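# Sort bottles onto ledges by matching cap colour

## Task

Place every bottle upright on the wall ledge whose coloured label strip is the same colour as that bottle's cap, with the bottle's entire base resting on that ledge; a bottle that topples or is left leaning counts as a failure.

## Robot and tools

ROBOT. A Rainbow Robotics RB-Y1: a wheeled base (two drive wheels, two rear casters) that drives forward/back and turns but cannot slide sideways, a folding torso (leg with ankle, knee, hip), a head with head_camera, and two seven-joint arms with parallel grippers. Each wrist has a camera (left_wrist_camera, right_wrist_camera) in a case sticking out sideways that can strike things. The base is 0.58 m wide, extends 0.10 m in front of the wheel axle and 0.57 m behind it, and sweeps a 0.58 m radius when spinning in place.

FRAMES. All positions are in metres. The base frame sits on the floor midway between the drive wheels: x forward, y left, z up. Hand points (left_hand, right_hand) are printed in this frame; each is the spot between the finger pads, 0.03 m short of the fingertips. The fingers point along the hand's -z axis and close along its x axis. base_odometry is relative to where the base started, counts only wheel rotation (slip looks like travel), heading in rad, positive leftward.

TOOL move. One action per call, plus optional "cameras" (list of head_camera, left_wrist_camera, right_wrist_camera, or "all"; [] for none) and "blocking". A call without an action just reports state and images. Allowed shapes: base and/or joints (optionally with min_time_s or contact_limits); target alone or with min_time_s; or contact_limits alone.
- base: one object {"x_m_s", "turn_rad_s", "for_s"}. Velocities, not positions: x_m_s forward speed (0.005 to 1.5 either sign, or 0), turn_rad_s leftward turn rate (0.02 to 1.509 either sign, or 0), for_s duration 0.1 to 5 s. Omitted velocity means 0. Distance is roughly speed times duration; acceleration is 0.4 m/s² (turn 0.5 rad/s²), and the base coasts to a halt after for_s. Mixing both velocities gives a curved path.
- joints: one flat object keyed by joint name, each value an absolute target in rad (grippers in m of pad opening, 0 to 0.1). Names: torso_squat_rad (0 to 1.2, larger lowers the chest), torso_shift_rad (-0.3 to 0.6, positive hips forward), torso_pitch_rad (-0.2 to 1.4, positive bows), torso_yaw_rad (-1.5 to 1.5, positive left; lift both arms outward 0.2 rad or more first); per arm left_/right_ shoulder_pitch (±2.356, negative swings forward/up), shoulder_roll (left 0 to 3.141, right -3.141 to 0; away from zero raises the arm sideways), shoulder_yaw (±2.094, positive leftward on both), elbow (-2.617 to 0.01, negative bends), forearm_roll (±3.141), wrist_pitch (-1.57 to 1.919, negative tips the hand forward), hand_roll (±2.705), gripper_m; head_pan_rad (±0.523, positive left), head_tilt_rad (-0.35 to 1.57, positive down). Combined torso limits: squat+shift <= 1.52; squat-shift+pitch <= 1.57; shift+0.5 pitch-0.4 squat <= 0.7; shift+0.3 pitch-0.5 squat <= 0.39.
- target: absolute pose for one hand: "side" ("left"/"right"), x, y, z in the base frame (m, -3 to 3), quat_wxyz in the same form the hand lines print. It is converted once into joint angles, so the hand follows an arc; split long moves into short steps. Cannot be sent while another move is still running.
- min_time_s: 0.1 to 8 s, the minimum duration for arm, head and torso motions.
- contact_limits: {"left_gripper_m", "right_gripper_m"} gripping current in mA, 200 to 672.5 (start value 672.5), stays until changed.
blocking false returns in about 0.5 s while motion continues; a later move overrides only the parts it names.

TOOL wait: {"seconds": 0 to 10, "cameras"}; returns early once earlier non-blocking motions settle. stop: brakes all running motions. zoom_image: {"camera", "region": [x0, y0, x1, y1]} in pixels of the latest image, at most 504 by 504. finished_scene: {"scene"}; ends the scene for good, so call it only when bottles stand correctly on their own, and nothing after it in the same reply.

RESULTS. "move" says done or the worst status. Hand status: reached (within 10 mm and 2 degrees), short (with the miss), or refused (with reason). Joint words: done, moving, off_target (resting off target, possibly still pushing), stopped, not_followed (the arm-collision check withheld it; look for "joint command not followed" and "cause:"), time_out, contact_stop (torso only), limit_stop_at_<name> (built-in guard; own_body variants mean the self-collision guard, nothing is pushing), torque_fault, limit_stop_at_motor_heat. A contact_stop or time_out halts the whole group (torso, or one arm). Any refusal or unrequested stop cancels your remaining move/wait/finished_scene calls in that reply. Also reported: joint_positions, joint torques and external torques (arm joint order), wrist force/torque (uncalibrated, offset up to 16 N), motor_effort of the wheels (positive pushes forward; under about 30 at rest when free), lidar_m (12 sectors of 30 degrees, first straight ahead, counter-clockwise, "-" is nothing; sees only at 0.23 m height, not glass/clear plastic), wheel_motors_off, motor temperatures, on_its_own.

GRIPPING. Command an opening at least 0.005 m narrower than the bottle; off_target on the gripper is then normal. Lower contact_limits for gentler grip.

CAUTIONS. Never let the arms collide or squeeze each other (fingers, cameras included); keep shoulder rolls about 0.5 rad outward when both reach forward. Don't knock bottles or anything out of the work area, drop or release a moving bottle, or let anything fall. Set bottles down gently and upright. Avoid driving into the wall or ledges; the base keeps pushing and may stall its motors (they shut off 2 s) or tip. Bend the torso slowly, especially with arms out or a load, and avoid hard stops while driving bowed. Joint contact torque at its limit (shoulders 66.5, elbow 34.2, wrist joints 23.7 N m) freezes the robot 10 s; motors reaching 80 °C brake the arm 30 to 60 s, so don't hold stretched or loaded poses long. Random small pushes may disturb loose objects.

Each tool is called after "Emit:" as a command line: name --argument value for each argument, lists and objects as JSON in quotes; but a table of rows of numbers goes row by row, as --pt "numbers of a row", without its own name.

## Session

Emit:
move

Scene clock: 0.00 s.
Joint torques (N m): no reading
External joint torques (N m): no reading
Motor temperatures (°C): left_arm=[34 39 32 39 35 43 40] | right_arm=[33 36 34 35 35 34 43]
Wrist force (N): no reading
Wrist torque (N m): no reading
Wrist force, peak (N): no reading
base_odometry: x=+0.000 y=+0.000 heading=+0.000
lidar_m: 3.95 2.48 1.74 1.99 2.10 1.67 1.63 1.72 2.47 2.64 2.45 3.88
base_status: not commanded
joint_positions: torso_squat_rad=+0.350 torso_shift_rad=+0.000 torso_pitch_rad=+0.000 torso_yaw_rad=+0.000 left_shoulder_pitch_rad=-0.048 left_shoulder_roll_rad=+0.048 left_shoulder_yaw_rad=-0.029 left_elbow_rad=-0.126 left_forearm_roll_rad=+0.039 left_wrist_pitch_rad=+0.009 left_hand_roll_rad=-0.012 left_gripper_m=+0.100 right_shoulder_pitch_rad=-0.009 right_shoulder_roll_rad=-0.013 right_shoulder_yaw_rad=+0.007 right_elbow_rad=-0.267 right_forearm_roll_rad=-0.043 right_wrist_pitch_rad=+0.022 right_hand_roll_rad=-0.017 right_gripper_m=+0.100 head_pan_rad=+0.000 head_tilt_rad=+0.400
joint_status: not commanded
wheel_motors_off: 0
motor_effort: left_wheel=+1 right_wheel=-1
chest: x=-0.2280 y=-0.0002 z=+1.2475 quat_wxyz=(+1.000, +0.000, +0.000, +0.000) (m; base frame)
left_hand: x=-0.1340 y=+0.2540 z=+0.5691 quat_wxyz=(+0.996, +0.022, -0.081, -0.010) (m; base frame)
right_hand: x=-0.0969 y=-0.2280 z=+0.5737 quat_wxyz=(+0.992, -0.001, -0.127, -0.024) (m; base frame)
pictures: head_camera, left_wrist_camera, right_wrist_camera

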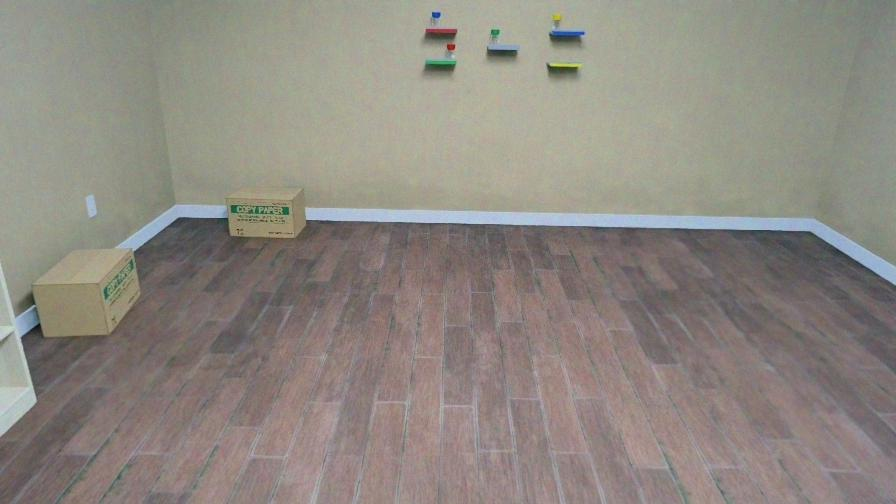

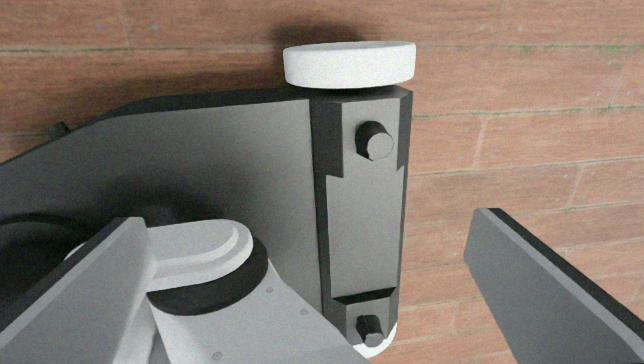

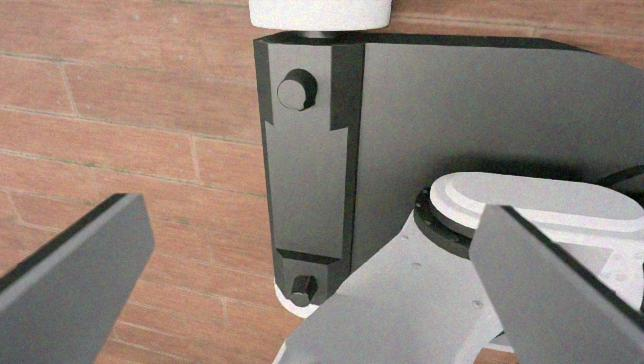

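Emit:
move --joints '{"head_tilt_rad": 0.1}' --cameras '["head_camera"]'

Emit:
zoom_image --camera "head_camera" --region '[400, 120, 620, 280]'

Scene clock: 1.10 s.
Joint torques (N m): left_arm=[-3.22 2.18 -0.77 -0.6 -0.22 -0.38 0.29] | right_arm=[-2.37 -0.52 0.6 -1.16 0.02 -0.32 -0.07]
External joint torques (N m): left_arm=[-0.35 0.62 -0.85 0.03 -0.23 0.06 0.29] | right_arm=[0.77 0.3 0.64 0.45 -0.05 0.24 -0.08]
Wrist force (N): left_arm=[-0.1 0.9 -5.1] | right_arm=[0.8 -1.6 -5.5]
Wrist torque (N m): left_arm=[-0.22 0.06 -0.04] | right_arm=[0.13 -0.11 -0.20]
Wrist force, peak (N): left_arm=[0.1 0.9 -5.5] | right_arm=[2.0 -1.5 -6.1]
move: done
base_odometry: x=+0.000 y=+0.000 heading=+0.000
lidar_m: 3.94 2.48 1.74 1.99 2.10 1.67 1.63 1.72 2.46 2.64 2.45 3.89
base_status: not commanded
joint_positions: torso_squat_rad=+0.350 torso_shift_rad=+0.000 torso_pitch_rad=+0.000 torso_yaw_rad=+0.000 left_shoulder_pitch_rad=-0.048 left_shoulder_roll_rad=+0.048 left_shoulder_yaw_rad=-0.029 left_elbow_rad=-0.126 left_forearm_roll_rad=+0.039 left_wrist_pitch_rad=+0.009 left_hand_roll_rad=-0.012 left_gripper_m=+0.100 right_shoulder_pitch_rad=-0.009 right_shoulder_roll_rad=-0.013 right_shoulder_yaw_rad=+0.007 right_elbow_rad=-0.267 right_forearm_roll_rad=-0.043 right_wrist_pitch_rad=+0.022 right_hand_roll_rad=-0.017 right_gripper_m=+0.100 head_pan_rad=+0.000 head_tilt_rad=+0.100
joint_status: all done
wheel_motors_off: 0
motor_effort: left_wheel=+2(2) right_wheel=-1(2)
chest: x=-0.2280 y=-0.0002 z=+1.2475 quat_wxyz=(+1.000, +0.000, +0.000, +0.000) (m; base frame)
left_hand: x=-0.1340 y=+0.2540 z=+0.5691 quat_wxyz=(+0.996, +0.022, -0.081, -0.010) (m; base frame)
right_hand: x=-0.0969 y=-0.2280 z=+0.5737 quat_wxyz=(+0.992, -0.001, -0.127, -0.024) (m; base frame)
pictures: head_camera
camera_calibration:
head_camera: T_world_to_cam=[[-0.033208, -0.999318, 0.0161271, -0.0256801], [-0.0634748, -0.0139946, -0.997885, 1.48993], [0.997431, -0.0341614, -0.0629668, 0.239628], [0, 0, 0, 1]] pos_world=[-0.145292, 0.00337435, 1.50228]

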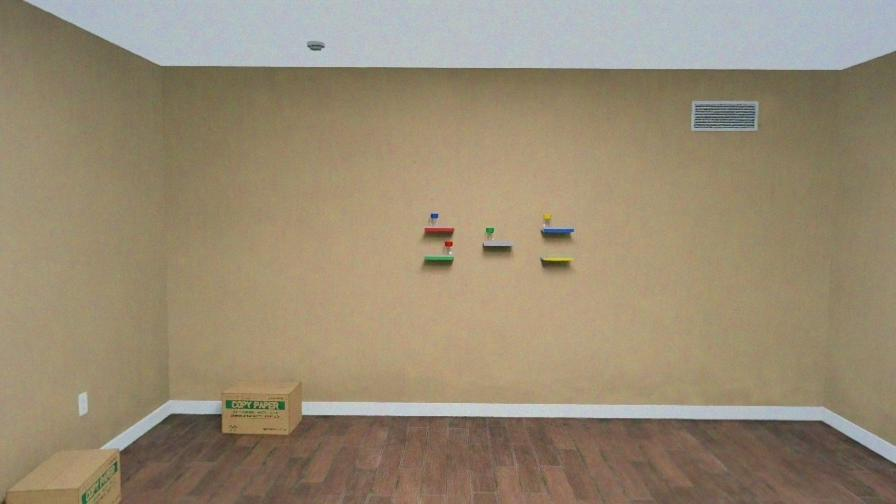

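Scaled by 2.291 from the camera's 896x504 image, which has a finer 1280x720 frame.

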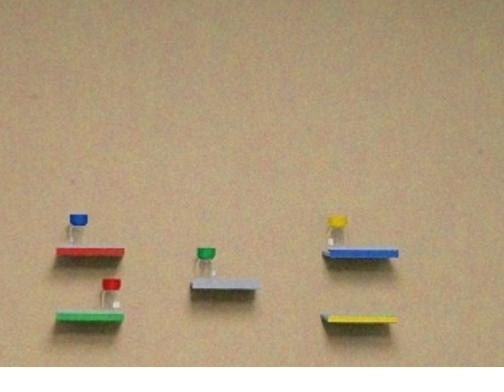

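Emit:
move --base '{"turn_rad_s": -0.25, "for_s": 0.5}'

Emit:
move --base '{"x_m_s": 0.5, "for_s": 4.0}' --cameras '["head_camera"]'

Emit:
zoom_image --camera "head_camera" --region '[350, 100, 750, 325]'

Scene clock: 6.20 s.
Joint torques (N m): left_arm=[-3.18 2.69 -0.3 -0.57 -0.1 -0.52 0.24] | right_arm=[-2.7 -0.99 0.95 -0.99 0.03 -0.35 0.06]
External joint torques (N m): left_arm=[-0.31 1.14 -0.38 0.06 -0.11 -0.08 0.25] | right_arm=[0.43 -0.16 0.99 0.63 -0.04 0.2 0.05]
Wrist force (N): left_arm=[-0.3 0.8 -5.2] | right_arm=[1.4 -0.9 -5.3]
Wrist torque (N m): left_arm=[-0.21 0.03 -0.04] | right_arm=[0.09 -0.04 -0.22]
Wrist force, peak (N): left_arm=[-0.2 1.1 -5.5] | right_arm=[0.4 -2.5 -6.3]
move: done
base_odometry: x=+0.000 y=+0.000 heading=-0.124
lidar_m: 4.21 2.48 1.73 1.99 2.03 1.74 1.63 1.68 2.18 2.63 2.45 3.46
base_status: done (sent for 0.5 of 0.5 s)
joint_positions: torso_squat_rad=+0.350 torso_shift_rad=+0.000 torso_pitch_rad=+0.000 torso_yaw_rad=+0.000 left_shoulder_pitch_rad=-0.048 left_shoulder_roll_rad=+0.048 left_shoulder_yaw_rad=-0.029 left_elbow_rad=-0.126 left_forearm_roll_rad=+0.039 left_wrist_pitch_rad=+0.009 left_hand_roll_rad=-0.012 left_gripper_m=+0.100 right_shoulder_pitch_rad=-0.009 right_shoulder_roll_rad=-0.013 right_shoulder_yaw_rad=+0.007 right_elbow_rad=-0.267 right_forearm_roll_rad=-0.043 right_wrist_pitch_rad=+0.022 right_hand_roll_rad=-0.017 right_gripper_m=+0.100 head_pan_rad=+0.000 head_tilt_rad=+0.100
joint_status: not commanded
wheel_motors_off: 0
motor_effort: left_wheel=+4(28) right_wheel=-2(25)
chest: x=-0.2280 y=-0.0002 z=+1.2475 quat_wxyz=(+1.000, +0.000, +0.000, +0.000) (m; base frame)
left_hand: x=-0.1340 y=+0.2540 z=+0.5691 quat_wxyz=(+0.996, +0.022, -0.081, -0.010) (m; base frame)
right_hand: x=-0.0969 y=-0.2280 z=+0.5737 quat_wxyz=(+0.992, -0.001, -0.127, -0.024) (m; base frame)
pictures: none

Scene clock: 11.83 s.
Joint torques (N m): left_arm=[-2.5 2.56 -0.53 -0.66 -0.1 -0.45 0.19] | right_arm=[-1.51 -0.89 0.33 -1.05 -0.02 -0.55 -0.02]
External joint torques (N m): left_arm=[0.37 1 -0.62 -0.03 -0.11 -0.01 0.19] | right_arm=[1.63 -0.07 0.37 0.57 -0.09 0.01 -0.04]
Wrist force (N): left_arm=[-0.1 0.9 -5.0] | right_arm=[1.5 -1.7 -5.4]
Wrist torque (N m): left_arm=[-0.23 0.07 -0.03] | right_arm=[0.16 0.03 -0.19]
Wrist force, peak (N): left_arm=[0.1 1.0 -5.7] | right_arm=[1.0 -1.8 -6.3]
move: done
base_odometry: x=+1.985 y=-0.249 heading=-0.124
lidar_m: 2.22 2.18 1.87 1.80 1.86 2.83 3.62 3.69 2.21 2.16 2.50 2.36
base_status: done (sent for 4 of 4 s)
joint_positions: torso_squat_rad=+0.350 torso_shift_rad=+0.000 torso_pitch_rad=+0.000 torso_yaw_rad=+0.000 left_shoulder_pitch_rad=-0.048 left_shoulder_roll_rad=+0.048 left_shoulder_yaw_rad=-0.029 left_elbow_rad=-0.126 left_forearm_roll_rad=+0.039 left_wrist_pitch_rad=+0.009 left_hand_roll_rad=-0.012 left_gripper_m=+0.100 right_shoulder_pitch_rad=-0.009 right_shoulder_roll_rad=-0.013 right_shoulder_yaw_rad=+0.007 right_elbow_rad=-0.267 right_forearm_roll_rad=-0.043 right_wrist_pitch_rad=+0.022 right_hand_roll_rad=-0.017 right_gripper_m=+0.100 head_pan_rad=+0.000 head_tilt_rad=+0.100
joint_status: not commanded
wheel_motors_off: 0
motor_effort: left_wheel=-2(37) right_wheel=+0(29)
chest: x=-0.2280 y=-0.0002 z=+1.2475 quat_wxyz=(+1.000, +0.000, +0.000, +0.000) (m; base frame)
left_hand: x=-0.1339 y=+0.2540 z=+0.5691 quat_wxyz=(+0.996, +0.022, -0.081, -0.010) (m; base frame)
right_hand: x=-0.0968 y=-0.2280 z=+0.5738 quat_wxyz=(+0.992, -0.001, -0.127, -0.024) (m; base frame)
pictures: head_camera
camera_calibration:
head_camera: T_world_to_cam=[[-0.0332061, -0.999318, 0.0161303, -0.0256848], [-0.0635744, -0.0139946, -0.997879, 1.4899], [0.997425, -0.0341611, -0.0630664, 0.239776], [0, 0, 0, 1]] pos_world=[-0.145292, 0.00337435, 1.50228]

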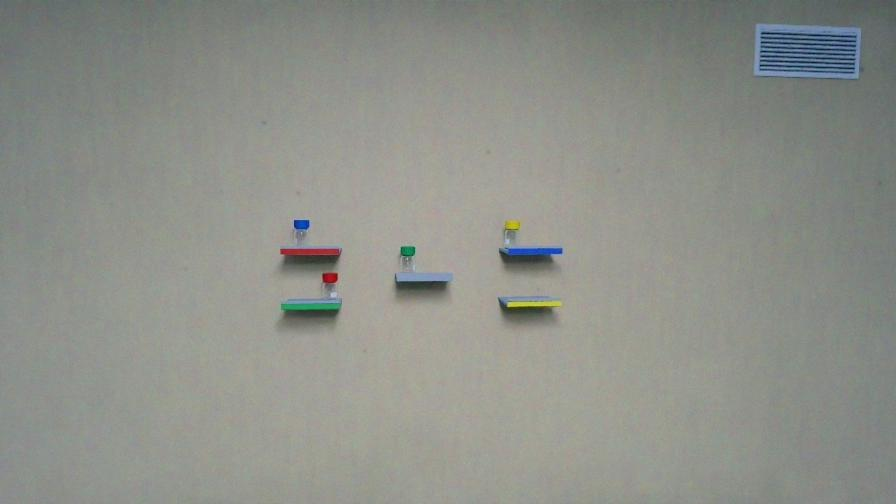

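Scaled by 1.260 from the camera's 896x504 image, which has a finer 1280x720 frame.

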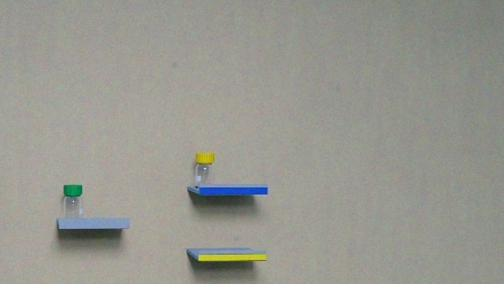

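Emit:
move --base '{"turn_rad_s": 0.25, "for_s": 0.42}' --joints '{"head_tilt_rad": 0.25}'

Emit:
move --base '{"x_m_s": 0.5, "for_s": 2.8}'

Emit:
move --base '{"turn_rad_s": 0.1, "for_s": 0.36}' --cameras '["head_camera"]'

Scene clock: 19.50 s.
Joint torques (N m): left_arm=[-3.28 2.44 -0.12 -0.57 -0.22 -0.47 0.26] | right_arm=[-2.61 -0.71 0.06 -1.19 -0.01 -0.51 -0.04]
External joint torques (N m): left_arm=[-0.41 0.87 -0.2 0.06 -0.22 -0.03 0.27] | right_arm=[0.53 0.11 0.1 0.43 -0.08 0.05 -0.05]
Wrist force (N): left_arm=[-0.1 1.0 -5.2] | right_arm=[1.7 -1.5 -5.0]
Wrist torque (N m): left_arm=[-0.23 0.05 -0.03] | right_arm=[0.16 -0.01 -0.20]
Wrist force, peak (N): left_arm=[0.2 0.8 -5.6] | right_arm=[2.0 -1.6 -6.2]
move: done
base_odometry: x=+1.985 y=-0.249 heading=-0.031
lidar_m: 2.22 2.17 1.80 1.74 1.86 3.10 3.62 3.48 2.16 2.20 2.56 2.29
base_status: done (sent for 0.43 of 0.43 s)
joint_positions: torso_squat_rad=+0.350 torso_shift_rad=+0.000 torso_pitch_rad=+0.000 torso_yaw_rad=+0.000 left_shoulder_pitch_rad=-0.048 left_shoulder_roll_rad=+0.048 left_shoulder_yaw_rad=-0.029 left_elbow_rad=-0.126 left_forearm_roll_rad=+0.039 left_wrist_pitch_rad=+0.009 left_hand_roll_rad=-0.012 left_gripper_m=+0.100 right_shoulder_pitch_rad=-0.009 right_shoulder_roll_rad=-0.013 right_shoulder_yaw_rad=+0.007 right_elbow_rad=-0.267 right_forearm_roll_rad=-0.043 right_wrist_pitch_rad=+0.022 right_hand_roll_rad=-0.017 right_gripper_m=+0.100 head_pan_rad=+0.000 head_tilt_rad=+0.250
joint_status: all done
wheel_motors_off: 0
motor_effort: left_wheel=-8(29) right_wheel=+0(21)
chest: x=-0.2280 y=-0.0003 z=+1.2475 quat_wxyz=(+1.000, +0.000, +0.000, +0.000) (m; base frame)
left_hand: x=-0.1339 y=+0.2540 z=+0.5691 quat_wxyz=(+0.996, +0.022, -0.081, -0.010) (m; base frame)
right_hand: x=-0.0968 y=-0.2280 z=+0.5737 quat_wxyz=(+0.992, -0.001, -0.127, -0.024) (m; base frame)
pictures: none

Scene clock: 23.93 s.
Joint torques (N m): left_arm=[-2.41 2.67 -0.73 -0.55 -0.2 -0.51 0.32] | right_arm=[-1.9 -0.21 0.85 -0.98 0.07 -0.34 0.09]
External joint torques (N m): left_arm=[0.46 1.1 -0.81 0.08 -0.21 -0.07 0.33] | right_arm=[1.25 0.62 0.88 0.64 0 0.21 0.08]
Wrist force (N): left_arm=[0.1 1.2 -5.1] | right_arm=[1.8 -2.3 -5.3]
Wrist torque (N m): left_arm=[-0.26 0.09 -0.04] | right_arm=[0.23 0.01 -0.19]
Wrist force, peak (N): left_arm=[-0.2 1.1 -5.5] | right_arm=[2.1 -1.8 -6.3]
move: done
base_odometry: x=+3.384 y=-0.292 heading=-0.031
lidar_m: 0.83 0.86 1.20 1.84 1.84 2.68 5.01 2.93 2.57 2.51 1.16 0.86
base_status: done (sent for 2.8 of 2.8 s)
joint_positions: torso_squat_rad=+0.350 torso_shift_rad=+0.000 torso_pitch_rad=+0.000 torso_yaw_rad=+0.000 left_shoulder_pitch_rad=-0.048 left_shoulder_roll_rad=+0.048 left_shoulder_yaw_rad=-0.029 left_elbow_rad=-0.126 left_forearm_roll_rad=+0.039 left_wrist_pitch_rad=+0.009 left_hand_roll_rad=-0.012 left_gripper_m=+0.100 right_shoulder_pitch_rad=-0.009 right_shoulder_roll_rad=-0.013 right_shoulder_yaw_rad=+0.007 right_elbow_rad=-0.267 right_forearm_roll_rad=-0.043 right_wrist_pitch_rad=+0.022 right_hand_roll_rad=-0.017 right_gripper_m=+0.100 head_pan_rad=+0.000 head_tilt_rad=+0.250
joint_status: not commanded
wheel_motors_off: 0
motor_effort: left_wheel=+1(35) right_wheel=-3(28)
chest: x=-0.2280 y=-0.0002 z=+1.2475 quat_wxyz=(+1.000, +0.000, +0.000, +0.000) (m; base frame)
left_hand: x=-0.1339 y=+0.2540 z=+0.5691 quat_wxyz=(+0.996, +0.022, -0.081, -0.010) (m; base frame)
right_hand: x=-0.0968 y=-0.2280 z=+0.5737 quat_wxyz=(+0.992, -0.001, -0.127, -0.024) (m; base frame)
pictures: none

Scene clock: 25.03 s.
Joint torques (N m): left_arm=[-2.36 2.33 -0.28 -0.39 -0.06 -0.54 0.19] | right_arm=[-2.45 -1.08 0.58 -1.26 0.05 -0.38 -0.08]
External joint torques (N m): left_arm=[0.5 0.77 -0.36 0.25 -0.07 -0.1 0.2] | right_arm=[0.69 -0.26 0.62 0.36 -0.02 0.18 -0.09]
Wrist force (N): left_arm=[-0.1 1.1 -5.2] | right_arm=[0.9 -1.3 -5.1]
Wrist torque (N m): left_arm=[-0.23 0.05 -0.02] | right_arm=[0.11 -0.04 -0.19]
Wrist force, peak (N): left_arm=[0.0 1.1 -5.6] | right_arm=[2.1 -1.3 -6.0]
move: done
base_odometry: x=+3.384 y=-0.292 heading=+0.005
lidar_m: 0.83 0.88 1.24 1.84 1.84 2.67 5.01 2.86 2.55 2.51 1.14 0.86
base_status: done (sent for 0.37 of 0.37 s)
joint_positions: torso_squat_rad=+0.350 torso_shift_rad=+0.000 torso_pitch_rad=+0.000 torso_yaw_rad=+0.000 left_shoulder_pitch_rad=-0.048 left_shoulder_roll_rad=+0.048 left_shoulder_yaw_rad=-0.029 left_elbow_rad=-0.126 left_forearm_roll_rad=+0.039 left_wrist_pitch_rad=+0.009 left_hand_roll_rad=-0.012 left_gripper_m=+0.100 right_shoulder_pitch_rad=-0.009 right_shoulder_roll_rad=-0.013 right_shoulder_yaw_rad=+0.007 right_elbow_rad=-0.267 right_forearm_roll_rad=-0.043 right_wrist_pitch_rad=+0.022 right_hand_roll_rad=-0.017 right_gripper_m=+0.100 head_pan_rad=+0.000 head_tilt_rad=+0.250
joint_status: not commanded
wheel_motors_off: 0
motor_effort: left_wheel=-8(32) right_wheel=+3(23)
chest: x=-0.2280 y=-0.0002 z=+1.2475 quat_wxyz=(+1.000, +0.000, +0.000, +0.000) (m; base frame)
left_hand: x=-0.1339 y=+0.2540 z=+0.5691 quat_wxyz=(+0.996, +0.022, -0.081, -0.010) (m; base frame)
right_hand: x=-0.0968 y=-0.2280 z=+0.5737 quat_wxyz=(+0.992, -0.001, -0.127, -0.024) (m; base frame)
pictures: head_camera
camera_calibration:
head_camera: T_world_to_cam=[[-0.0302256, -0.999325, 0.0208662, -0.0320371], [-0.211966, -0.0139925, -0.977177, 1.42932], [0.976809, -0.0339587, -0.2114, 0.450241], [0, 0, 0, 1]] pos_world=[-0.1378, 0.00327391, 1.49255]

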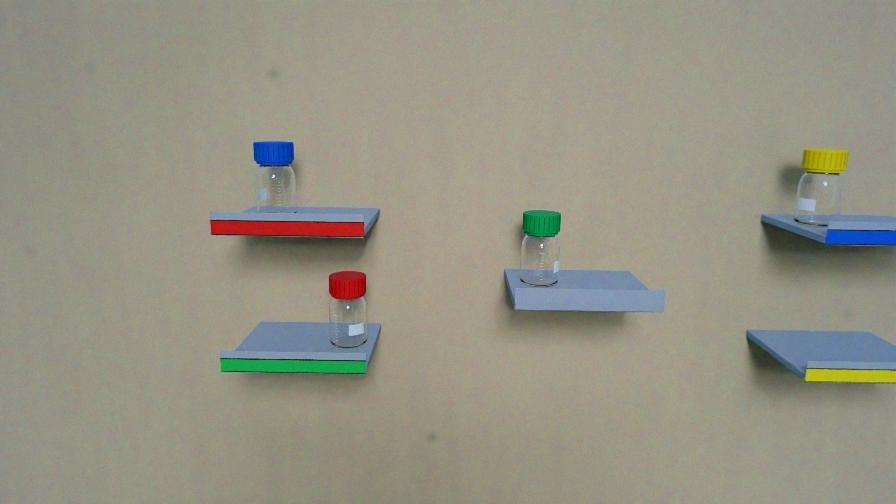

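Emit:
zoom_image --camera "head_camera" --region '[200, 120, 400, 390]'

Emit:
zoom_image --camera "head_camera" --region '[480, 130, 896, 390]'

Scaled by 1.867 from the camera's 896x504 image, which has a finer 1280x720 frame.

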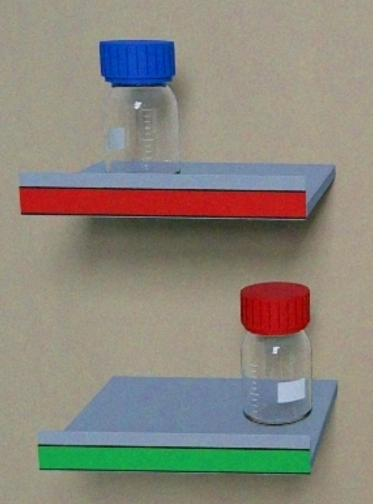

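Scaled by 1.212 from the camera's 896x504 image, which has a finer 1280x720 frame.

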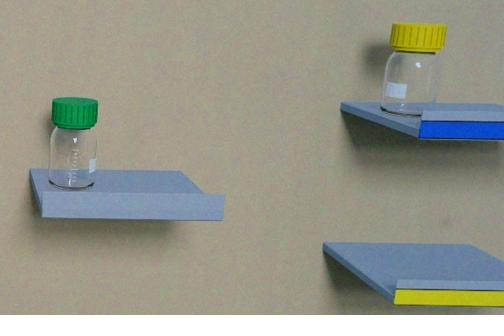

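Emit:
move --base '{"turn_rad_s": -0.15, "for_s": 0.24}' --joints '{"right_shoulder_pitch_rad": 0.0, "right_shoulder_roll_rad": -0.35, "right_shoulder_yaw_rad": 0.0, "right_elbow_rad": -1.7, "right_forearm_roll_rad": 1.57, "right_wrist_pitch_rad": 0.0, "right_hand_roll_rad": 0.0, "head_tilt_rad": 0.45, "head_pan_rad": -0.15}' --min_time_s 1.5 --cameras '["all"]'

Scene clock: 32.30 s.
Joint torques (N m): left_arm=[-2.68 2.46 -0.55 -0.45 -0.13 -0.56 0.24] | right_arm=[-9.22 -6.86 -3.73 -8.63 -0.2 0.49 0.12]
External joint torques (N m): left_arm=[0.19 0.89 -0.63 0.18 -0.14 -0.12 0.24] | right_arm=[2.32 -0.27 0.51 1.45 -0.06 -0.21 0.15]
Wrist force (N): left_arm=[0.0 0.9 -5.0] | right_arm=[5.0 4.0 1.3]
Wrist torque (N m): left_arm=[-0.20 0.06 -0.05] | right_arm=[-0.24 0.18 -0.19]
Wrist force, peak (N): left_arm=[-0.1 0.9 -5.6] | right_arm=[5.8 4.2 1.7]
move: done
base_odometry: x=+3.384 y=-0.292 heading=-0.021
lidar_m: 0.83 0.87 1.21 1.83 1.85 2.67 5.01 2.91 2.57 2.50 1.15 0.86
base_status: done (sent for 0.23 of 0.23 s)
joint_positions: torso_squat_rad=+0.350 torso_shift_rad=+0.000 torso_pitch_rad=+0.000 torso_yaw_rad=+0.000 left_shoulder_pitch_rad=-0.048 left_shoulder_roll_rad=+0.048 left_shoulder_yaw_rad=-0.029 left_elbow_rad=-0.126 left_forearm_roll_rad=+0.039 left_wrist_pitch_rad=+0.009 left_hand_roll_rad=-0.012 left_gripper_m=+0.100 right_shoulder_pitch_rad=+0.000 right_shoulder_roll_rad=-0.350 right_shoulder_yaw_rad=+0.000 right_elbow_rad=-1.700 right_forearm_roll_rad=+1.570 right_wrist_pitch_rad=+0.000 right_hand_roll_rad=+0.000 right_gripper_m=+0.100 head_pan_rad=-0.150 head_tilt_rad=+0.450
joint_status: all done
wheel_motors_off: 0
motor_effort: left_wheel=+7(25) right_wheel=-5(16)
chest: x=-0.2280 y=-0.0002 z=+1.2475 quat_wxyz=(+1.000, +0.000, +0.000, +0.000) (m; base frame)
left_hand: x=-0.1340 y=+0.2540 z=+0.5691 quat_wxyz=(+0.996, +0.022, -0.081, -0.010) (m; base frame)
right_hand: x=+0.2896 y=-0.3036 z=+1.0983 quat_wxyz=(+0.367, -0.604, -0.442, +0.552) (m; base frame)
pictures: head_camera, left_wrist_camera, right_wrist_camera
camera_calibration:
head_camera: T_world_to_cam=[[-0.174399, -0.984318, 0.0265137, -0.0698429], [-0.399501, 0.0461207, -0.915572, 1.30155], [0.899991, -0.170267, -0.401279, 0.709221], [0, 0, 0, 1]] pos_world=[-0.130502, -0.00801896, 1.47811]
right_wrist_camera: T_world_to_cam=[[-0.0231179, -0.921784, 0.387014, -0.703008], [-0.380056, -0.34995, -0.856208, 0.971226], [0.924674, -0.166881, -0.34224, 0.129522], [0, 0, 0, 1]] pos_world=[0.233103, -0.286526, 1.14797]

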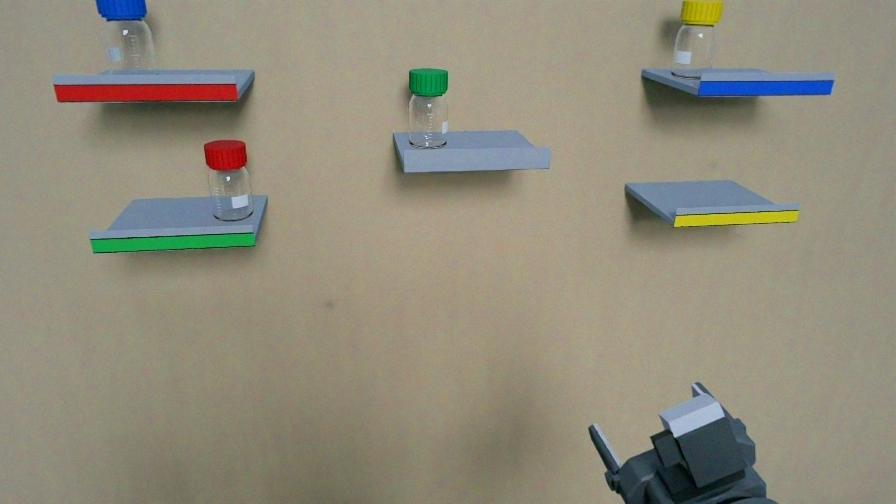

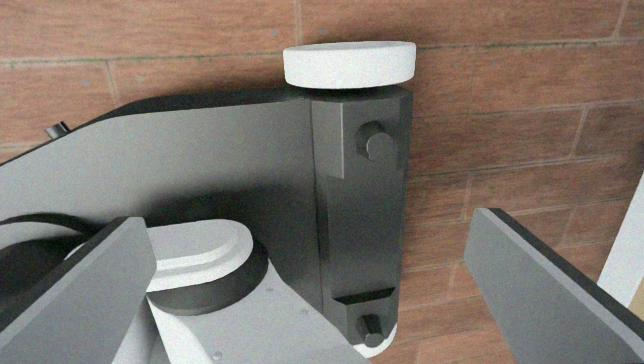

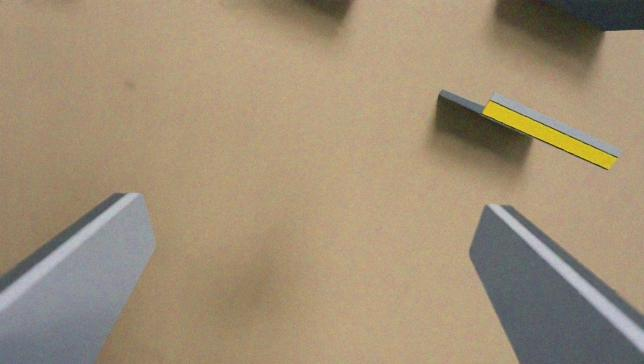

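Emit:
move --target '{"side": "right", "x": 0.28, "y": -0.22, "z": 1.22, "quat_wxyz": [0.5, -0.5, -0.5, 0.5]}' --min_time_s 1.0

Emit:
move --target '{"side": "right", "x": 0.28, "y": 0.17, "z": 1.21, "quat_wxyz": [0.5, -0.5, -0.5, 0.5]}' --min_time_s 1.5

Emit:
move --target '{"side": "right", "x": 0.28, "y": 0.17, "z": 1.40, "quat_wxyz": [0.5, -0.5, -0.5, 0.5]}' --min_time_s 1.0 --cameras '["head_camera", "right_wrist_camera"]'

Scene clock: 35.03 s.
Joint torques (N m): left_arm=[-2.99 2.22 -0.71 -0.51 -0.1 -0.54 0.25] | right_arm=[-13.05 -8.23 -5.83 -5.84 1.5 -1.27 -0.14]
External joint torques (N m): left_arm=[-0.12 0.66 -0.8 0.12 -0.1 -0.1 0.26] | right_arm=[0.79 -0.68 2.1 1.04 0.08 -0.23 -0.13]
Wrist force (N): left_arm=[0.0 0.5 -5.3] | right_arm=[2.8 5.3 0.9]
Wrist torque (N m): left_arm=[-0.18 0.08 -0.02] | right_arm=[-0.32 0.02 -0.22]
Wrist force, peak (N): left_arm=[-0.1 0.8 -5.5] | right_arm=[5.0 6.1 2.0]
move: done
base_odometry: x=+3.384 y=-0.292 heading=-0.021
lidar_m: 0.83 0.87 1.21 1.84 1.84 2.68 5.01 2.91 2.56 2.51 1.16 0.86
base_status: not commanded
joint_positions: torso_squat_rad=+0.350 torso_shift_rad=+0.000 torso_pitch_rad=+0.000 torso_yaw_rad=+0.000 left_shoulder_pitch_rad=-0.048 left_shoulder_roll_rad=+0.048 left_shoulder_yaw_rad=-0.029 left_elbow_rad=-0.126 left_forearm_roll_rad=+0.039 left_wrist_pitch_rad=+0.009 left_hand_roll_rad=-0.012 left_gripper_m=+0.100 right_shoulder_pitch_rad=-0.291 right_shoulder_roll_rad=-0.724 right_shoulder_yaw_rad=+0.397 right_elbow_rad=-2.199 right_forearm_roll_rad=+0.348 right_wrist_pitch_rad=+0.937 right_hand_roll_rad=+0.543 right_gripper_m=+0.100 head_pan_rad=-0.150 head_tilt_rad=+0.450
joint_status: all done
wheel_motors_off: 0
motor_effort: left_wheel=+7(8) right_wheel=-6(7)
chest: x=-0.2280 y=-0.0002 z=+1.2475 quat_wxyz=(+1.000, +0.000, +0.000, +0.000) (m; base frame)
left_hand: x=-0.1340 y=+0.2540 z=+0.5691 quat_wxyz=(+0.996, +0.022, -0.081, -0.010) (m; base frame)
right_hand: x=+0.2798 y=-0.2198 z=+1.2200 quat_wxyz=(+0.499, -0.501, -0.501, +0.500) (m; base frame)
right_hand_status: reached (checked arc, planned for 1.0 s): 0 mm and 0.1 deg off.
pictures: none

Scene clock: 36.87 s.
Joint torques (N m): left_arm=[-3.2 2.46 -0.75 -0.47 -0.13 -0.51 0.34] | right_arm=[-18.7 -9.57 -6.27 2 1.91 0.71 0.21]
External joint torques (N m): left_arm=[-0.34 0.9 -0.84 0.16 -0.14 -0.07 0.34] | right_arm=[0.68 -1.24 2.22 0.21 0.04 0.03 0.22]
Wrist force (N): left_arm=[0.0 0.8 -5.3] | right_arm=[2.8 4.6 -0.2]
Wrist torque (N m): left_arm=[-0.20 0.09 -0.05] | right_arm=[-0.23 0.08 0.01]
Wrist force, peak (N): left_arm=[-0.3 0.8 -5.5] | right_arm=[4.0 4.9 0.0]
move: short
base_odometry: x=+3.384 y=-0.292 heading=-0.021
lidar_m: 0.83 0.87 1.21 1.83 1.84 2.68 5.02 2.92 2.57 2.50 1.16 0.85
base_status: not commanded
joint_positions: torso_squat_rad=+0.350 torso_shift_rad=+0.000 torso_pitch_rad=+0.000 torso_yaw_rad=+0.000 left_shoulder_pitch_rad=-0.048 left_shoulder_roll_rad=+0.048 left_shoulder_yaw_rad=-0.029 left_elbow_rad=-0.126 left_forearm_roll_rad=+0.039 left_wrist_pitch_rad=+0.009 left_hand_roll_rad=-0.012 left_gripper_m=+0.100 right_shoulder_pitch_rad=-1.652 right_shoulder_roll_rad=+0.000 right_shoulder_yaw_rad=+1.571 right_elbow_rad=-1.222 right_forearm_roll_rad=-0.080 right_wrist_pitch_rad=+1.455 right_hand_roll_rad=-0.348 right_gripper_m=+0.100 head_pan_rad=-0.150 head_tilt_rad=+0.450
joint_status: all done
wheel_motors_off: 0
motor_effort: left_wheel=+8(9) right_wheel=-5(6)
chest: x=-0.2280 y=-0.0002 z=+1.2475 quat_wxyz=(+1.000, +0.000, +0.000, +0.000) (m; base frame)
left_hand: x=-0.1340 y=+0.2541 z=+0.5691 quat_wxyz=(+0.996, +0.022, -0.081, -0.010) (m; base frame)
right_hand: x=+0.2798 y=+0.1695 z=+1.2103 quat_wxyz=(+0.482, -0.462, -0.517, +0.536) (m; base frame)
right_hand_status: short (checked arc, as near as the solve gets, planned for 1.5 s): 1 mm and 6.7 deg off. The place is met; only the turn is off.
pictures: none

Scene clock: 38.20 s.
Joint torques (N m): left_arm=[-2.87 2.37 -0.55 -0.48 -0.16 -0.46 0.25] | right_arm=[-18.16 -14.28 -7.14 2.31 1.65 0.2 0.01]
External joint torques (N m): left_arm=[-0.01 0.82 -0.63 0.15 -0.17 -0.02 0.25] | right_arm=[0.7 -1.14 0.69 -0.31 -0.36 0.17 0.02]
Wrist force (N): left_arm=[0.1 0.9 -5.0] | right_arm=[3.5 3.7 0.5]
Wrist torque (N m): left_arm=[-0.21 0.08 -0.03] | right_arm=[-0.14 0.10 -0.21]
Wrist force, peak (N): left_arm=[-0.2 1.3 -5.3] | right_arm=[4.0 6.2 0.9]
move: done
base_odometry: x=+3.384 y=-0.292 heading=-0.021
lidar_m: 0.83 0.87 1.21 1.84 1.84 2.67 5.02 2.91 2.57 2.51 1.15 0.86
base_status: not commanded
joint_positions: torso_squat_rad=+0.350 torso_shift_rad=+0.000 torso_pitch_rad=+0.000 torso_yaw_rad=+0.000 left_shoulder_pitch_rad=-0.048 left_shoulder_roll_rad=+0.048 left_shoulder_yaw_rad=-0.029 left_elbow_rad=-0.126 left_forearm_roll_rad=+0.039 left_wrist_pitch_rad=+0.009 left_hand_roll_rad=-0.012 left_gripper_m=+0.100 right_shoulder_pitch_rad=-1.972 right_shoulder_roll_rad=-0.068 right_shoulder_yaw_rad=+1.255 right_elbow_rad=-1.120 right_forearm_roll_rad=-0.296 right_wrist_pitch_rad=+1.512 right_hand_roll_rad=-0.014 right_gripper_m=+0.100 head_pan_rad=-0.150 head_tilt_rad=+0.450
joint_status: all done
wheel_motors_off: 0
motor_effort: left_wheel=+8(9) right_wheel=-5(7)
chest: x=-0.2280 y=-0.0002 z=+1.2475 quat_wxyz=(+1.000, +0.000, +0.000, +0.000) (m; base frame)
left_hand: x=-0.1340 y=+0.2541 z=+0.5691 quat_wxyz=(+0.996, +0.022, -0.081, -0.010) (m; base frame)
right_hand: x=+0.2799 y=+0.1698 z=+1.4000 quat_wxyz=(+0.500, -0.500, -0.500, +0.500) (m; base frame)
right_hand_status: reached (checked arc, planned for 1.0 s): 0 mm and 0.1 deg off.
pictures: head_camera, right_wrist_camera
camera_calibration:
head_camera: T_world_to_cam=[[-0.174399, -0.984318, 0.0265137, -0.0698429], [-0.399501, 0.0461207, -0.915572, 1.30155], [0.899991, -0.170267, -0.401279, 0.709221], [0, 0, 0, 1]] pos_world=[-0.130502, -0.00801896, 1.47811]
right_wrist_camera: T_world_to_cam=[[-0.0158812, -0.998562, 0.051196, 0.0974919], [-0.495866, -0.0365968, -0.867628, 1.38671], [0.868254, -0.0391653, -0.494572, 0.528136], [0, 0, 0, 1]] pos_world=[0.230613, 0.168785, 1.45936]

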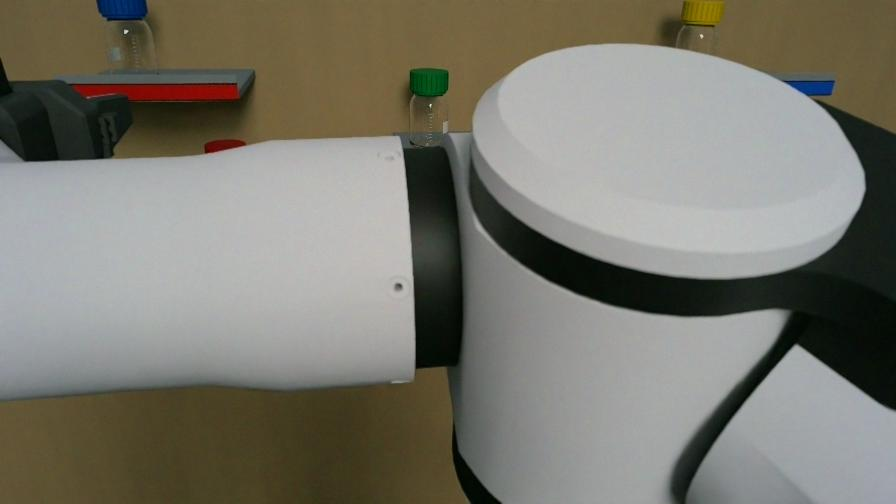

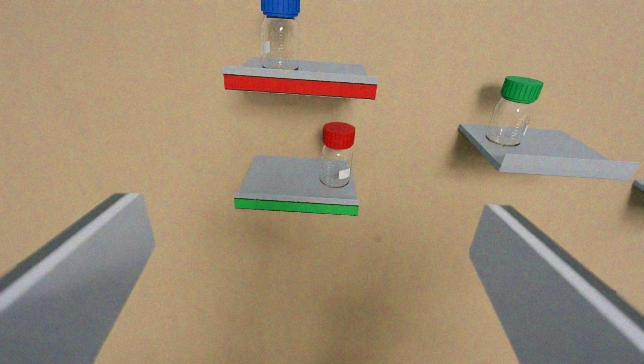

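Emit:
move --joints '{"right_shoulder_pitch_rad": -0.5, "right_shoulder_roll_rad": -0.3, "right_shoulder_yaw_rad": 0.2, "right_elbow_rad": -1.7, "right_forearm_roll_rad": 1.57, "right_wrist_pitch_rad": 0.0, "right_hand_roll_rad": 0.0}' --min_time_s 1.5

Emit:
move --target '{"side": "right", "x": 0.28, "y": 0.17, "z": 1.22, "quat_wxyz": [0.3608, -0.3608, -0.6082, 0.6082]}' --min_time_s 1.5 --cameras '["head_camera", "right_wrist_camera"]'

Scene clock: 42.27 s.
Joint torques (N m): left_arm=[-3.02 2.35 -0.33 -0.56 -0.06 -0.44 0.18] | right_arm=[-17.44 -3.53 -3.54 -8.14 -0.15 0.95 0.15]
External joint torques (N m): left_arm=[-0.16 0.78 -0.42 0.07 -0.07 0 0.19] | right_arm=[0.92 0.18 1.16 0.77 -0.01 0.15 0.17]
Wrist force (N): left_arm=[0.3 0.9 -5.0] | right_arm=[4.1 2.5 3.5]
Wrist torque (N m): left_arm=[-0.22 0.12 -0.04] | right_arm=[-0.08 0.00 -0.18]
Wrist force, peak (N): left_arm=[0.1 1.0 -5.4] | right_arm=[6.4 3.0 3.7]
move: done
base_odometry: x=+3.384 y=-0.292 heading=-0.021
lidar_m: 0.82 0.86 1.22 1.84 1.84 2.68 5.01 2.91 2.56 2.51 1.15 0.86
base_status: not commanded
joint_positions: torso_squat_rad=+0.350 torso_shift_rad=+0.000 torso_pitch_rad=+0.000 torso_yaw_rad=+0.000 left_shoulder_pitch_rad=-0.048 left_shoulder_roll_rad=+0.048 left_shoulder_yaw_rad=-0.029 left_elbow_rad=-0.126 left_forearm_roll_rad=+0.039 left_wrist_pitch_rad=+0.009 left_hand_roll_rad=-0.012 left_gripper_m=+0.100 right_shoulder_pitch_rad=-0.500 right_shoulder_roll_rad=-0.300 right_shoulder_yaw_rad=+0.200 right_elbow_rad=-1.700 right_forearm_roll_rad=+1.570 right_wrist_pitch_rad=+0.000 right_hand_roll_rad=+0.000 right_gripper_m=+0.100 head_pan_rad=-0.150 head_tilt_rad=+0.450
joint_status: all done
wheel_motors_off: 0
motor_effort: left_wheel=+8(9) right_wheel=-5(6)
chest: x=-0.2280 y=-0.0002 z=+1.2475 quat_wxyz=(+1.000, +0.000, +0.000, +0.000) (m; base frame)
left_hand: x=-0.1340 y=+0.2540 z=+0.5691 quat_wxyz=(+0.996, +0.022, -0.081, -0.010) (m; base frame)
right_hand: x=+0.3316 y=-0.1011 z=+1.3199 quat_wxyz=(+0.166, -0.611, -0.608, +0.479) (m; base frame)
pictures: none

Scene clock: 44.10 s.
Joint torques (N m): left_arm=[-3.09 2.27 -0.88 -0.6 -0.15 -0.57 0.18] | right_arm=[-18.55 2.17 -4.58 -6.71 1.25 -0.94 0.01]
External joint torques (N m): left_arm=[-0.23 0.71 -0.97 0.03 -0.16 -0.13 0.19] | right_arm=[-0.11 -0.27 2.21 1.25 -0.06 0.03 0.01]
Wrist force (N): left_arm=[0.1 0.9 -5.5] | right_arm=[2.0 4.7 -0.1]
Wrist torque (N m): left_arm=[-0.23 0.09 -0.04] | right_arm=[-0.26 -0.04 -0.23]
Wrist force, peak (N): left_arm=[0.1 0.9 -5.5] | right_arm=[5.7 3.7 4.2]
move: done
base_odometry: x=+3.384 y=-0.292 heading=-0.021
lidar_m: 0.83 0.87 1.21 1.83 1.84 2.68 5.01 2.91 2.56 2.51 1.16 0.86
base_status: not commanded
joint_positions: torso_squat_rad=+0.350 torso_shift_rad=+0.000 torso_pitch_rad=+0.000 torso_yaw_rad=+0.000 left_shoulder_pitch_rad=-0.048 left_shoulder_roll_rad=+0.048 left_shoulder_yaw_rad=-0.029 left_elbow_rad=-0.126 left_forearm_roll_rad=+0.039 left_wrist_pitch_rad=+0.009 left_hand_roll_rad=-0.012 left_gripper_m=+0.100 right_shoulder_pitch_rad=-0.869 right_shoulder_roll_rad=-0.030 right_shoulder_yaw_rad=+0.828 right_elbow_rad=-1.524 right_forearm_roll_rad=+0.486 right_wrist_pitch_rad=+0.818 right_hand_roll_rad=+0.505 right_gripper_m=+0.100 head_pan_rad=-0.150 head_tilt_rad=+0.450
joint_status: all done
wheel_motors_off: 0
motor_effort: left_wheel=+9(9) right_wheel=-5(6)
chest: x=-0.2280 y=-0.0002 z=+1.2475 quat_wxyz=(+1.000, +0.000, +0.000, +0.000) (m; base frame)
left_hand: x=-0.1340 y=+0.2540 z=+0.5691 quat_wxyz=(+0.996, +0.022, -0.081, -0.010) (m; base frame)
right_hand: x=+0.2798 y=+0.1701 z=+1.2200 quat_wxyz=(+0.361, -0.361, -0.609, +0.608) (m; base frame)
right_hand_status: reached (checked arc, planned for 1.5 s): 0 mm and 0.1 deg off.
pictures: head_camera, right_wrist_camera
camera_calibration:
head_camera: T_world_to_cam=[[-0.17444, -0.984313, 0.0264241, -0.069716], [-0.399483, 0.0462174, -0.915575, 1.30156], [0.899991, -0.170268, -0.401278, 0.70922], [0, 0, 0, 1]] pos_world=[-0.130502, -0.0080192, 1.47811]
right_wrist_camera: T_world_to_cam=[[0.463967, -0.884377, 0.0510997, -0.0465748], [-0.417263, -0.269063, -0.868042, 1.24859], [0.781426, 0.381421, -0.493854, 0.391098], [0, 0, 0, 1]] pos_world=[0.236987, 0.145588, 1.27936]

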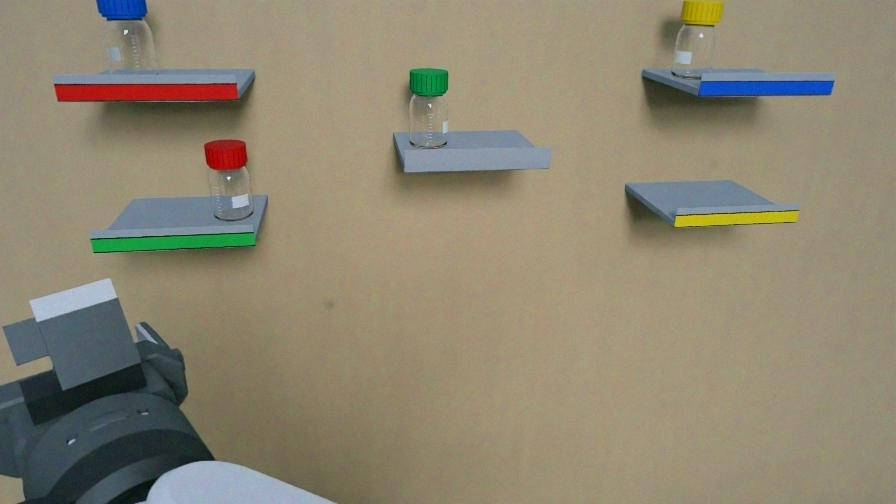

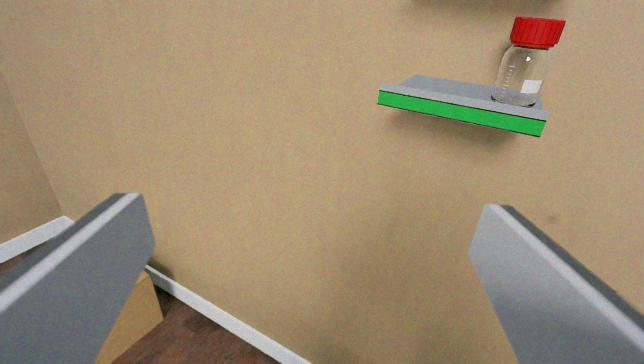

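Emit:
zoom_image --camera "head_camera" --region '[30, 0, 290, 270]'

Emit:
zoom_image --camera "head_camera" --region '[380, 0, 860, 250]'

Scaled by 1.867 from the camera's 896x504 image, which has a finer 1280x720 frame.

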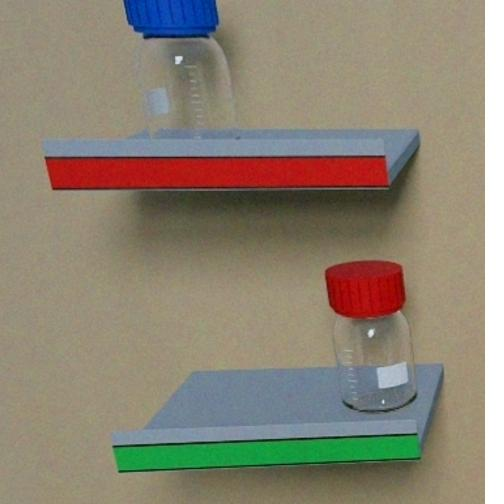

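Scaled by 1.050 from the camera's 896x504 image, which has a finer 1280x720 frame.

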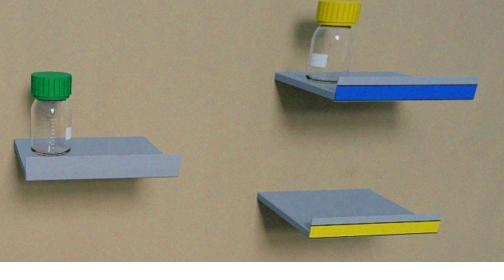

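Emit:
move --target '{"side": "right", "x": 0.25, "y": 0.08, "z": 1.32, "quat_wxyz": [0, 0, -0.7071, 0.7071]}' --min_time_s 1.5 --cameras '["head_camera", "right_wrist_camera"]'

Emit:
zoom_image --camera "head_camera" --region '[200, 100, 704, 500]'

Scene clock: 48.97 s.
Joint torques (N m): left_arm=[-2.75 2.96 -0.92 -0.48 -0.06 -0.5 0.18] | right_arm=[-22.88 -8.94 -7.41 1.32 -1.22 -0.32 -0.04]
External joint torques (N m): left_arm=[0.11 1.4 -1 0.15 -0.07 -0.07 0.18] | right_arm=[1.11 -0.18 3.15 -0.84 0.27 0.12 -0.03]
Wrist force (N): left_arm=[-0.2 0.8 -5.1] | right_arm=[3.1 4.4 0.9]
Wrist torque (N m): left_arm=[-0.21 0.06 -0.04] | right_arm=[-0.22 0.06 -0.02]
Wrist force, peak (N): left_arm=[0.3 0.9 -5.4] | right_arm=[4.9 4.8 0.7]
move: done
base_odometry: x=+3.384 y=-0.292 heading=-0.021
lidar_m: 0.83 0.87 1.22 1.84 1.84 2.67 5.01 2.91 2.56 2.51 1.15 0.86
base_status: not commanded
joint_positions: torso_squat_rad=+0.350 torso_shift_rad=+0.000 torso_pitch_rad=+0.000 torso_yaw_rad=+0.000 left_shoulder_pitch_rad=-0.048 left_shoulder_roll_rad=+0.048 left_shoulder_yaw_rad=-0.029 left_elbow_rad=-0.126 left_forearm_roll_rad=+0.039 left_wrist_pitch_rad=+0.009 left_hand_roll_rad=-0.012 left_gripper_m=+0.100 right_shoulder_pitch_rad=-1.566 right_shoulder_roll_rad=-0.754 right_shoulder_yaw_rad=+1.494 right_elbow_rad=-1.139 right_forearm_roll_rad=-0.370 right_wrist_pitch_rad=-0.858 right_hand_roll_rad=+0.221 right_gripper_m=+0.100 head_pan_rad=-0.150 head_tilt_rad=+0.450
joint_status: all done
wheel_motors_off: 0
motor_effort: left_wheel=+8(9) right_wheel=-6(7)
chest: x=-0.2280 y=-0.0002 z=+1.2475 quat_wxyz=(+1.000, +0.000, +0.000, +0.000) (m; base frame)
left_hand: x=-0.1340 y=+0.2540 z=+0.5691 quat_wxyz=(+0.996, +0.022, -0.081, -0.010) (m; base frame)
right_hand: x=+0.2497 y=+0.0798 z=+1.3202 quat_wxyz=(+0.001, -0.002, -0.707, +0.707) (m; base frame)
right_hand_status: reached (checked arc, planned for 1.5 s): 0 mm and 0.3 deg off.
pictures: head_camera, right_wrist_camera
camera_calibration:
head_camera: T_world_to_cam=[[-0.174399, -0.984318, 0.0265137, -0.0698429], [-0.399501, 0.0461207, -0.915572, 1.30155], [0.899991, -0.170267, -0.401279, 0.709221], [0, 0, 0, 1]] pos_world=[-0.130502, -0.00801896, 1.47811]
right_wrist_camera: T_world_to_cam=[[0.9984, -0.0216921, 0.0522263, -0.321322], [0.034574, -0.496685, -0.867242, 1.20299], [0.0447523, 0.86766, -0.49514, 0.645459], [0, 0, 0, 1]] pos_world=[0.25033, 0.0304974, 1.37966]

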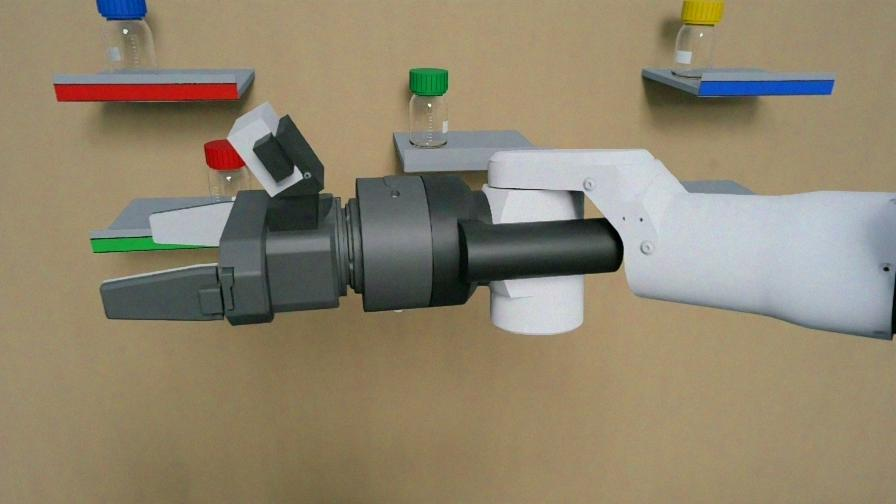

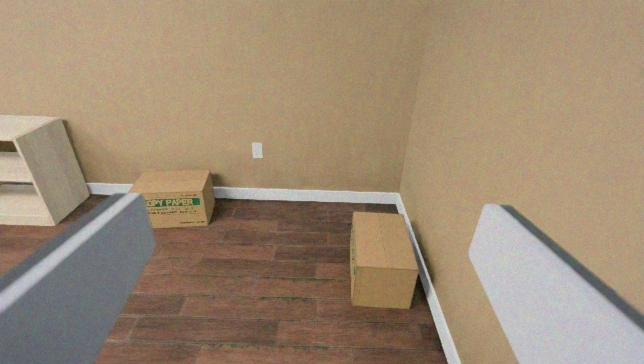

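Scaled by 1.000.

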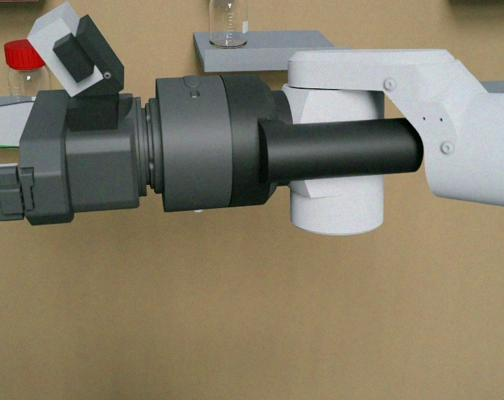

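Emit:
zoom_image --camera "head_camera" --region '[90, 90, 390, 340]'

Scaled by 1.680 from the camera's 896x504 image, which has a finer 1280x720 frame.

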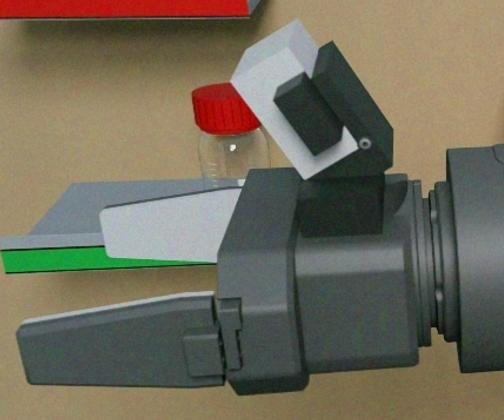

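Emit:
move --joints '{"right_shoulder_pitch_rad": 0.5, "right_shoulder_roll_rad": -0.35, "right_shoulder_yaw_rad": 0.0, "right_elbow_rad": -2.15, "right_forearm_roll_rad": 1.57, "right_wrist_pitch_rad": 0.0, "right_hand_roll_rad": 0.0}' --min_time_s 1.5 --cameras '["head_camera"]'

Scene clock: 55.40 s.
Joint torques (N m): left_arm=[-3.29 2.31 -0.62 -0.58 -0.13 -0.58 0.24] | right_arm=[-3.27 -4.53 -2.92 -8.82 -0.28 0.46 0.05]
External joint torques (N m): left_arm=[-0.43 0.74 -0.7 0.05 -0.13 -0.14 0.25] | right_arm=[-0.52 0.45 0.98 1.26 -0.14 -0.23 0.08]
Wrist force (N): left_arm=[-0.1 0.9 -5.2] | right_arm=[4.5 3.8 0.9]
Wrist torque (N m): left_arm=[-0.23 0.06 -0.06] | right_arm=[-0.21 0.13 -0.03]
Wrist force, peak (N): left_arm=[0.0 1.0 -5.4] | right_arm=[2.4 7.3 2.0]
move: done
base_odometry: x=+3.384 y=-0.292 heading=-0.021
lidar_m: 0.83 0.87 1.21 1.84 1.84 2.68 5.00 2.92 2.56 2.51 1.16 0.86
base_status: not commanded
joint_positions: torso_squat_rad=+0.350 torso_shift_rad=+0.000 torso_pitch_rad=+0.000 torso_yaw_rad=+0.000 left_shoulder_pitch_rad=-0.048 left_shoulder_roll_rad=+0.048 left_shoulder_yaw_rad=-0.029 left_elbow_rad=-0.126 left_forearm_roll_rad=+0.039 left_wrist_pitch_rad=+0.009 left_hand_roll_rad=-0.012 left_gripper_m=+0.100 right_shoulder_pitch_rad=+0.500 right_shoulder_roll_rad=-0.350 right_shoulder_yaw_rad=+0.000 right_elbow_rad=-2.150 right_forearm_roll_rad=+1.570 right_wrist_pitch_rad=+0.000 right_hand_roll_rad=+0.000 right_gripper_m=+0.100 head_pan_rad=-0.150 head_tilt_rad=+0.450
joint_status: all done
wheel_motors_off: 0
motor_effort: left_wheel=+8(9) right_wheel=-5(7)
chest: x=-0.2280 y=-0.0002 z=+1.2475 quat_wxyz=(+1.000, +0.000, +0.000, +0.000) (m; base frame)
left_hand: x=-0.1340 y=+0.2540 z=+0.5691 quat_wxyz=(+0.996, +0.022, -0.081, -0.010) (m; base frame)
right_hand: x=+0.1544 y=-0.3055 z=+1.0929 quat_wxyz=(+0.382, -0.595, -0.428, +0.563) (m; base frame)
pictures: head_camera
camera_calibration:
head_camera: T_world_to_cam=[[-0.174488, -0.984301, 0.0265541, -0.0699137], [-0.399496, 0.0461189, -0.915574, 1.30155], [0.899976, -0.170364, -0.401272, 0.709207], [0, 0, 0, 1]] pos_world=[-0.130502, -0.0080188, 1.47811]

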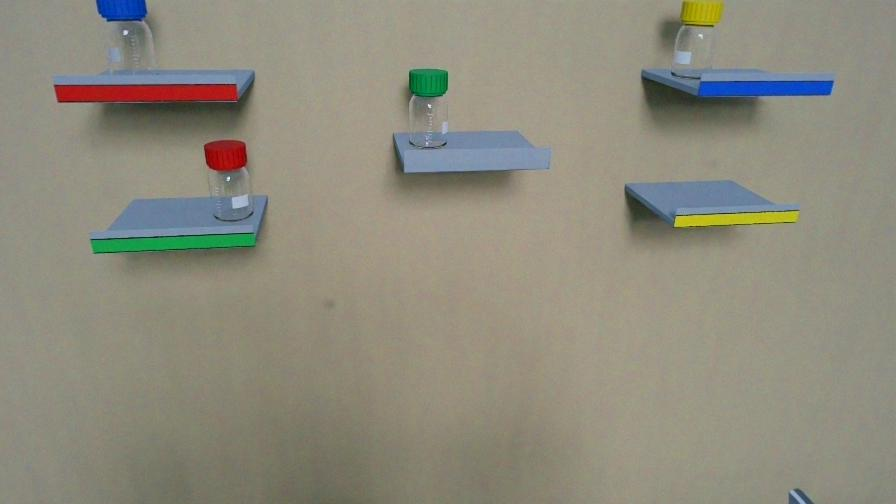

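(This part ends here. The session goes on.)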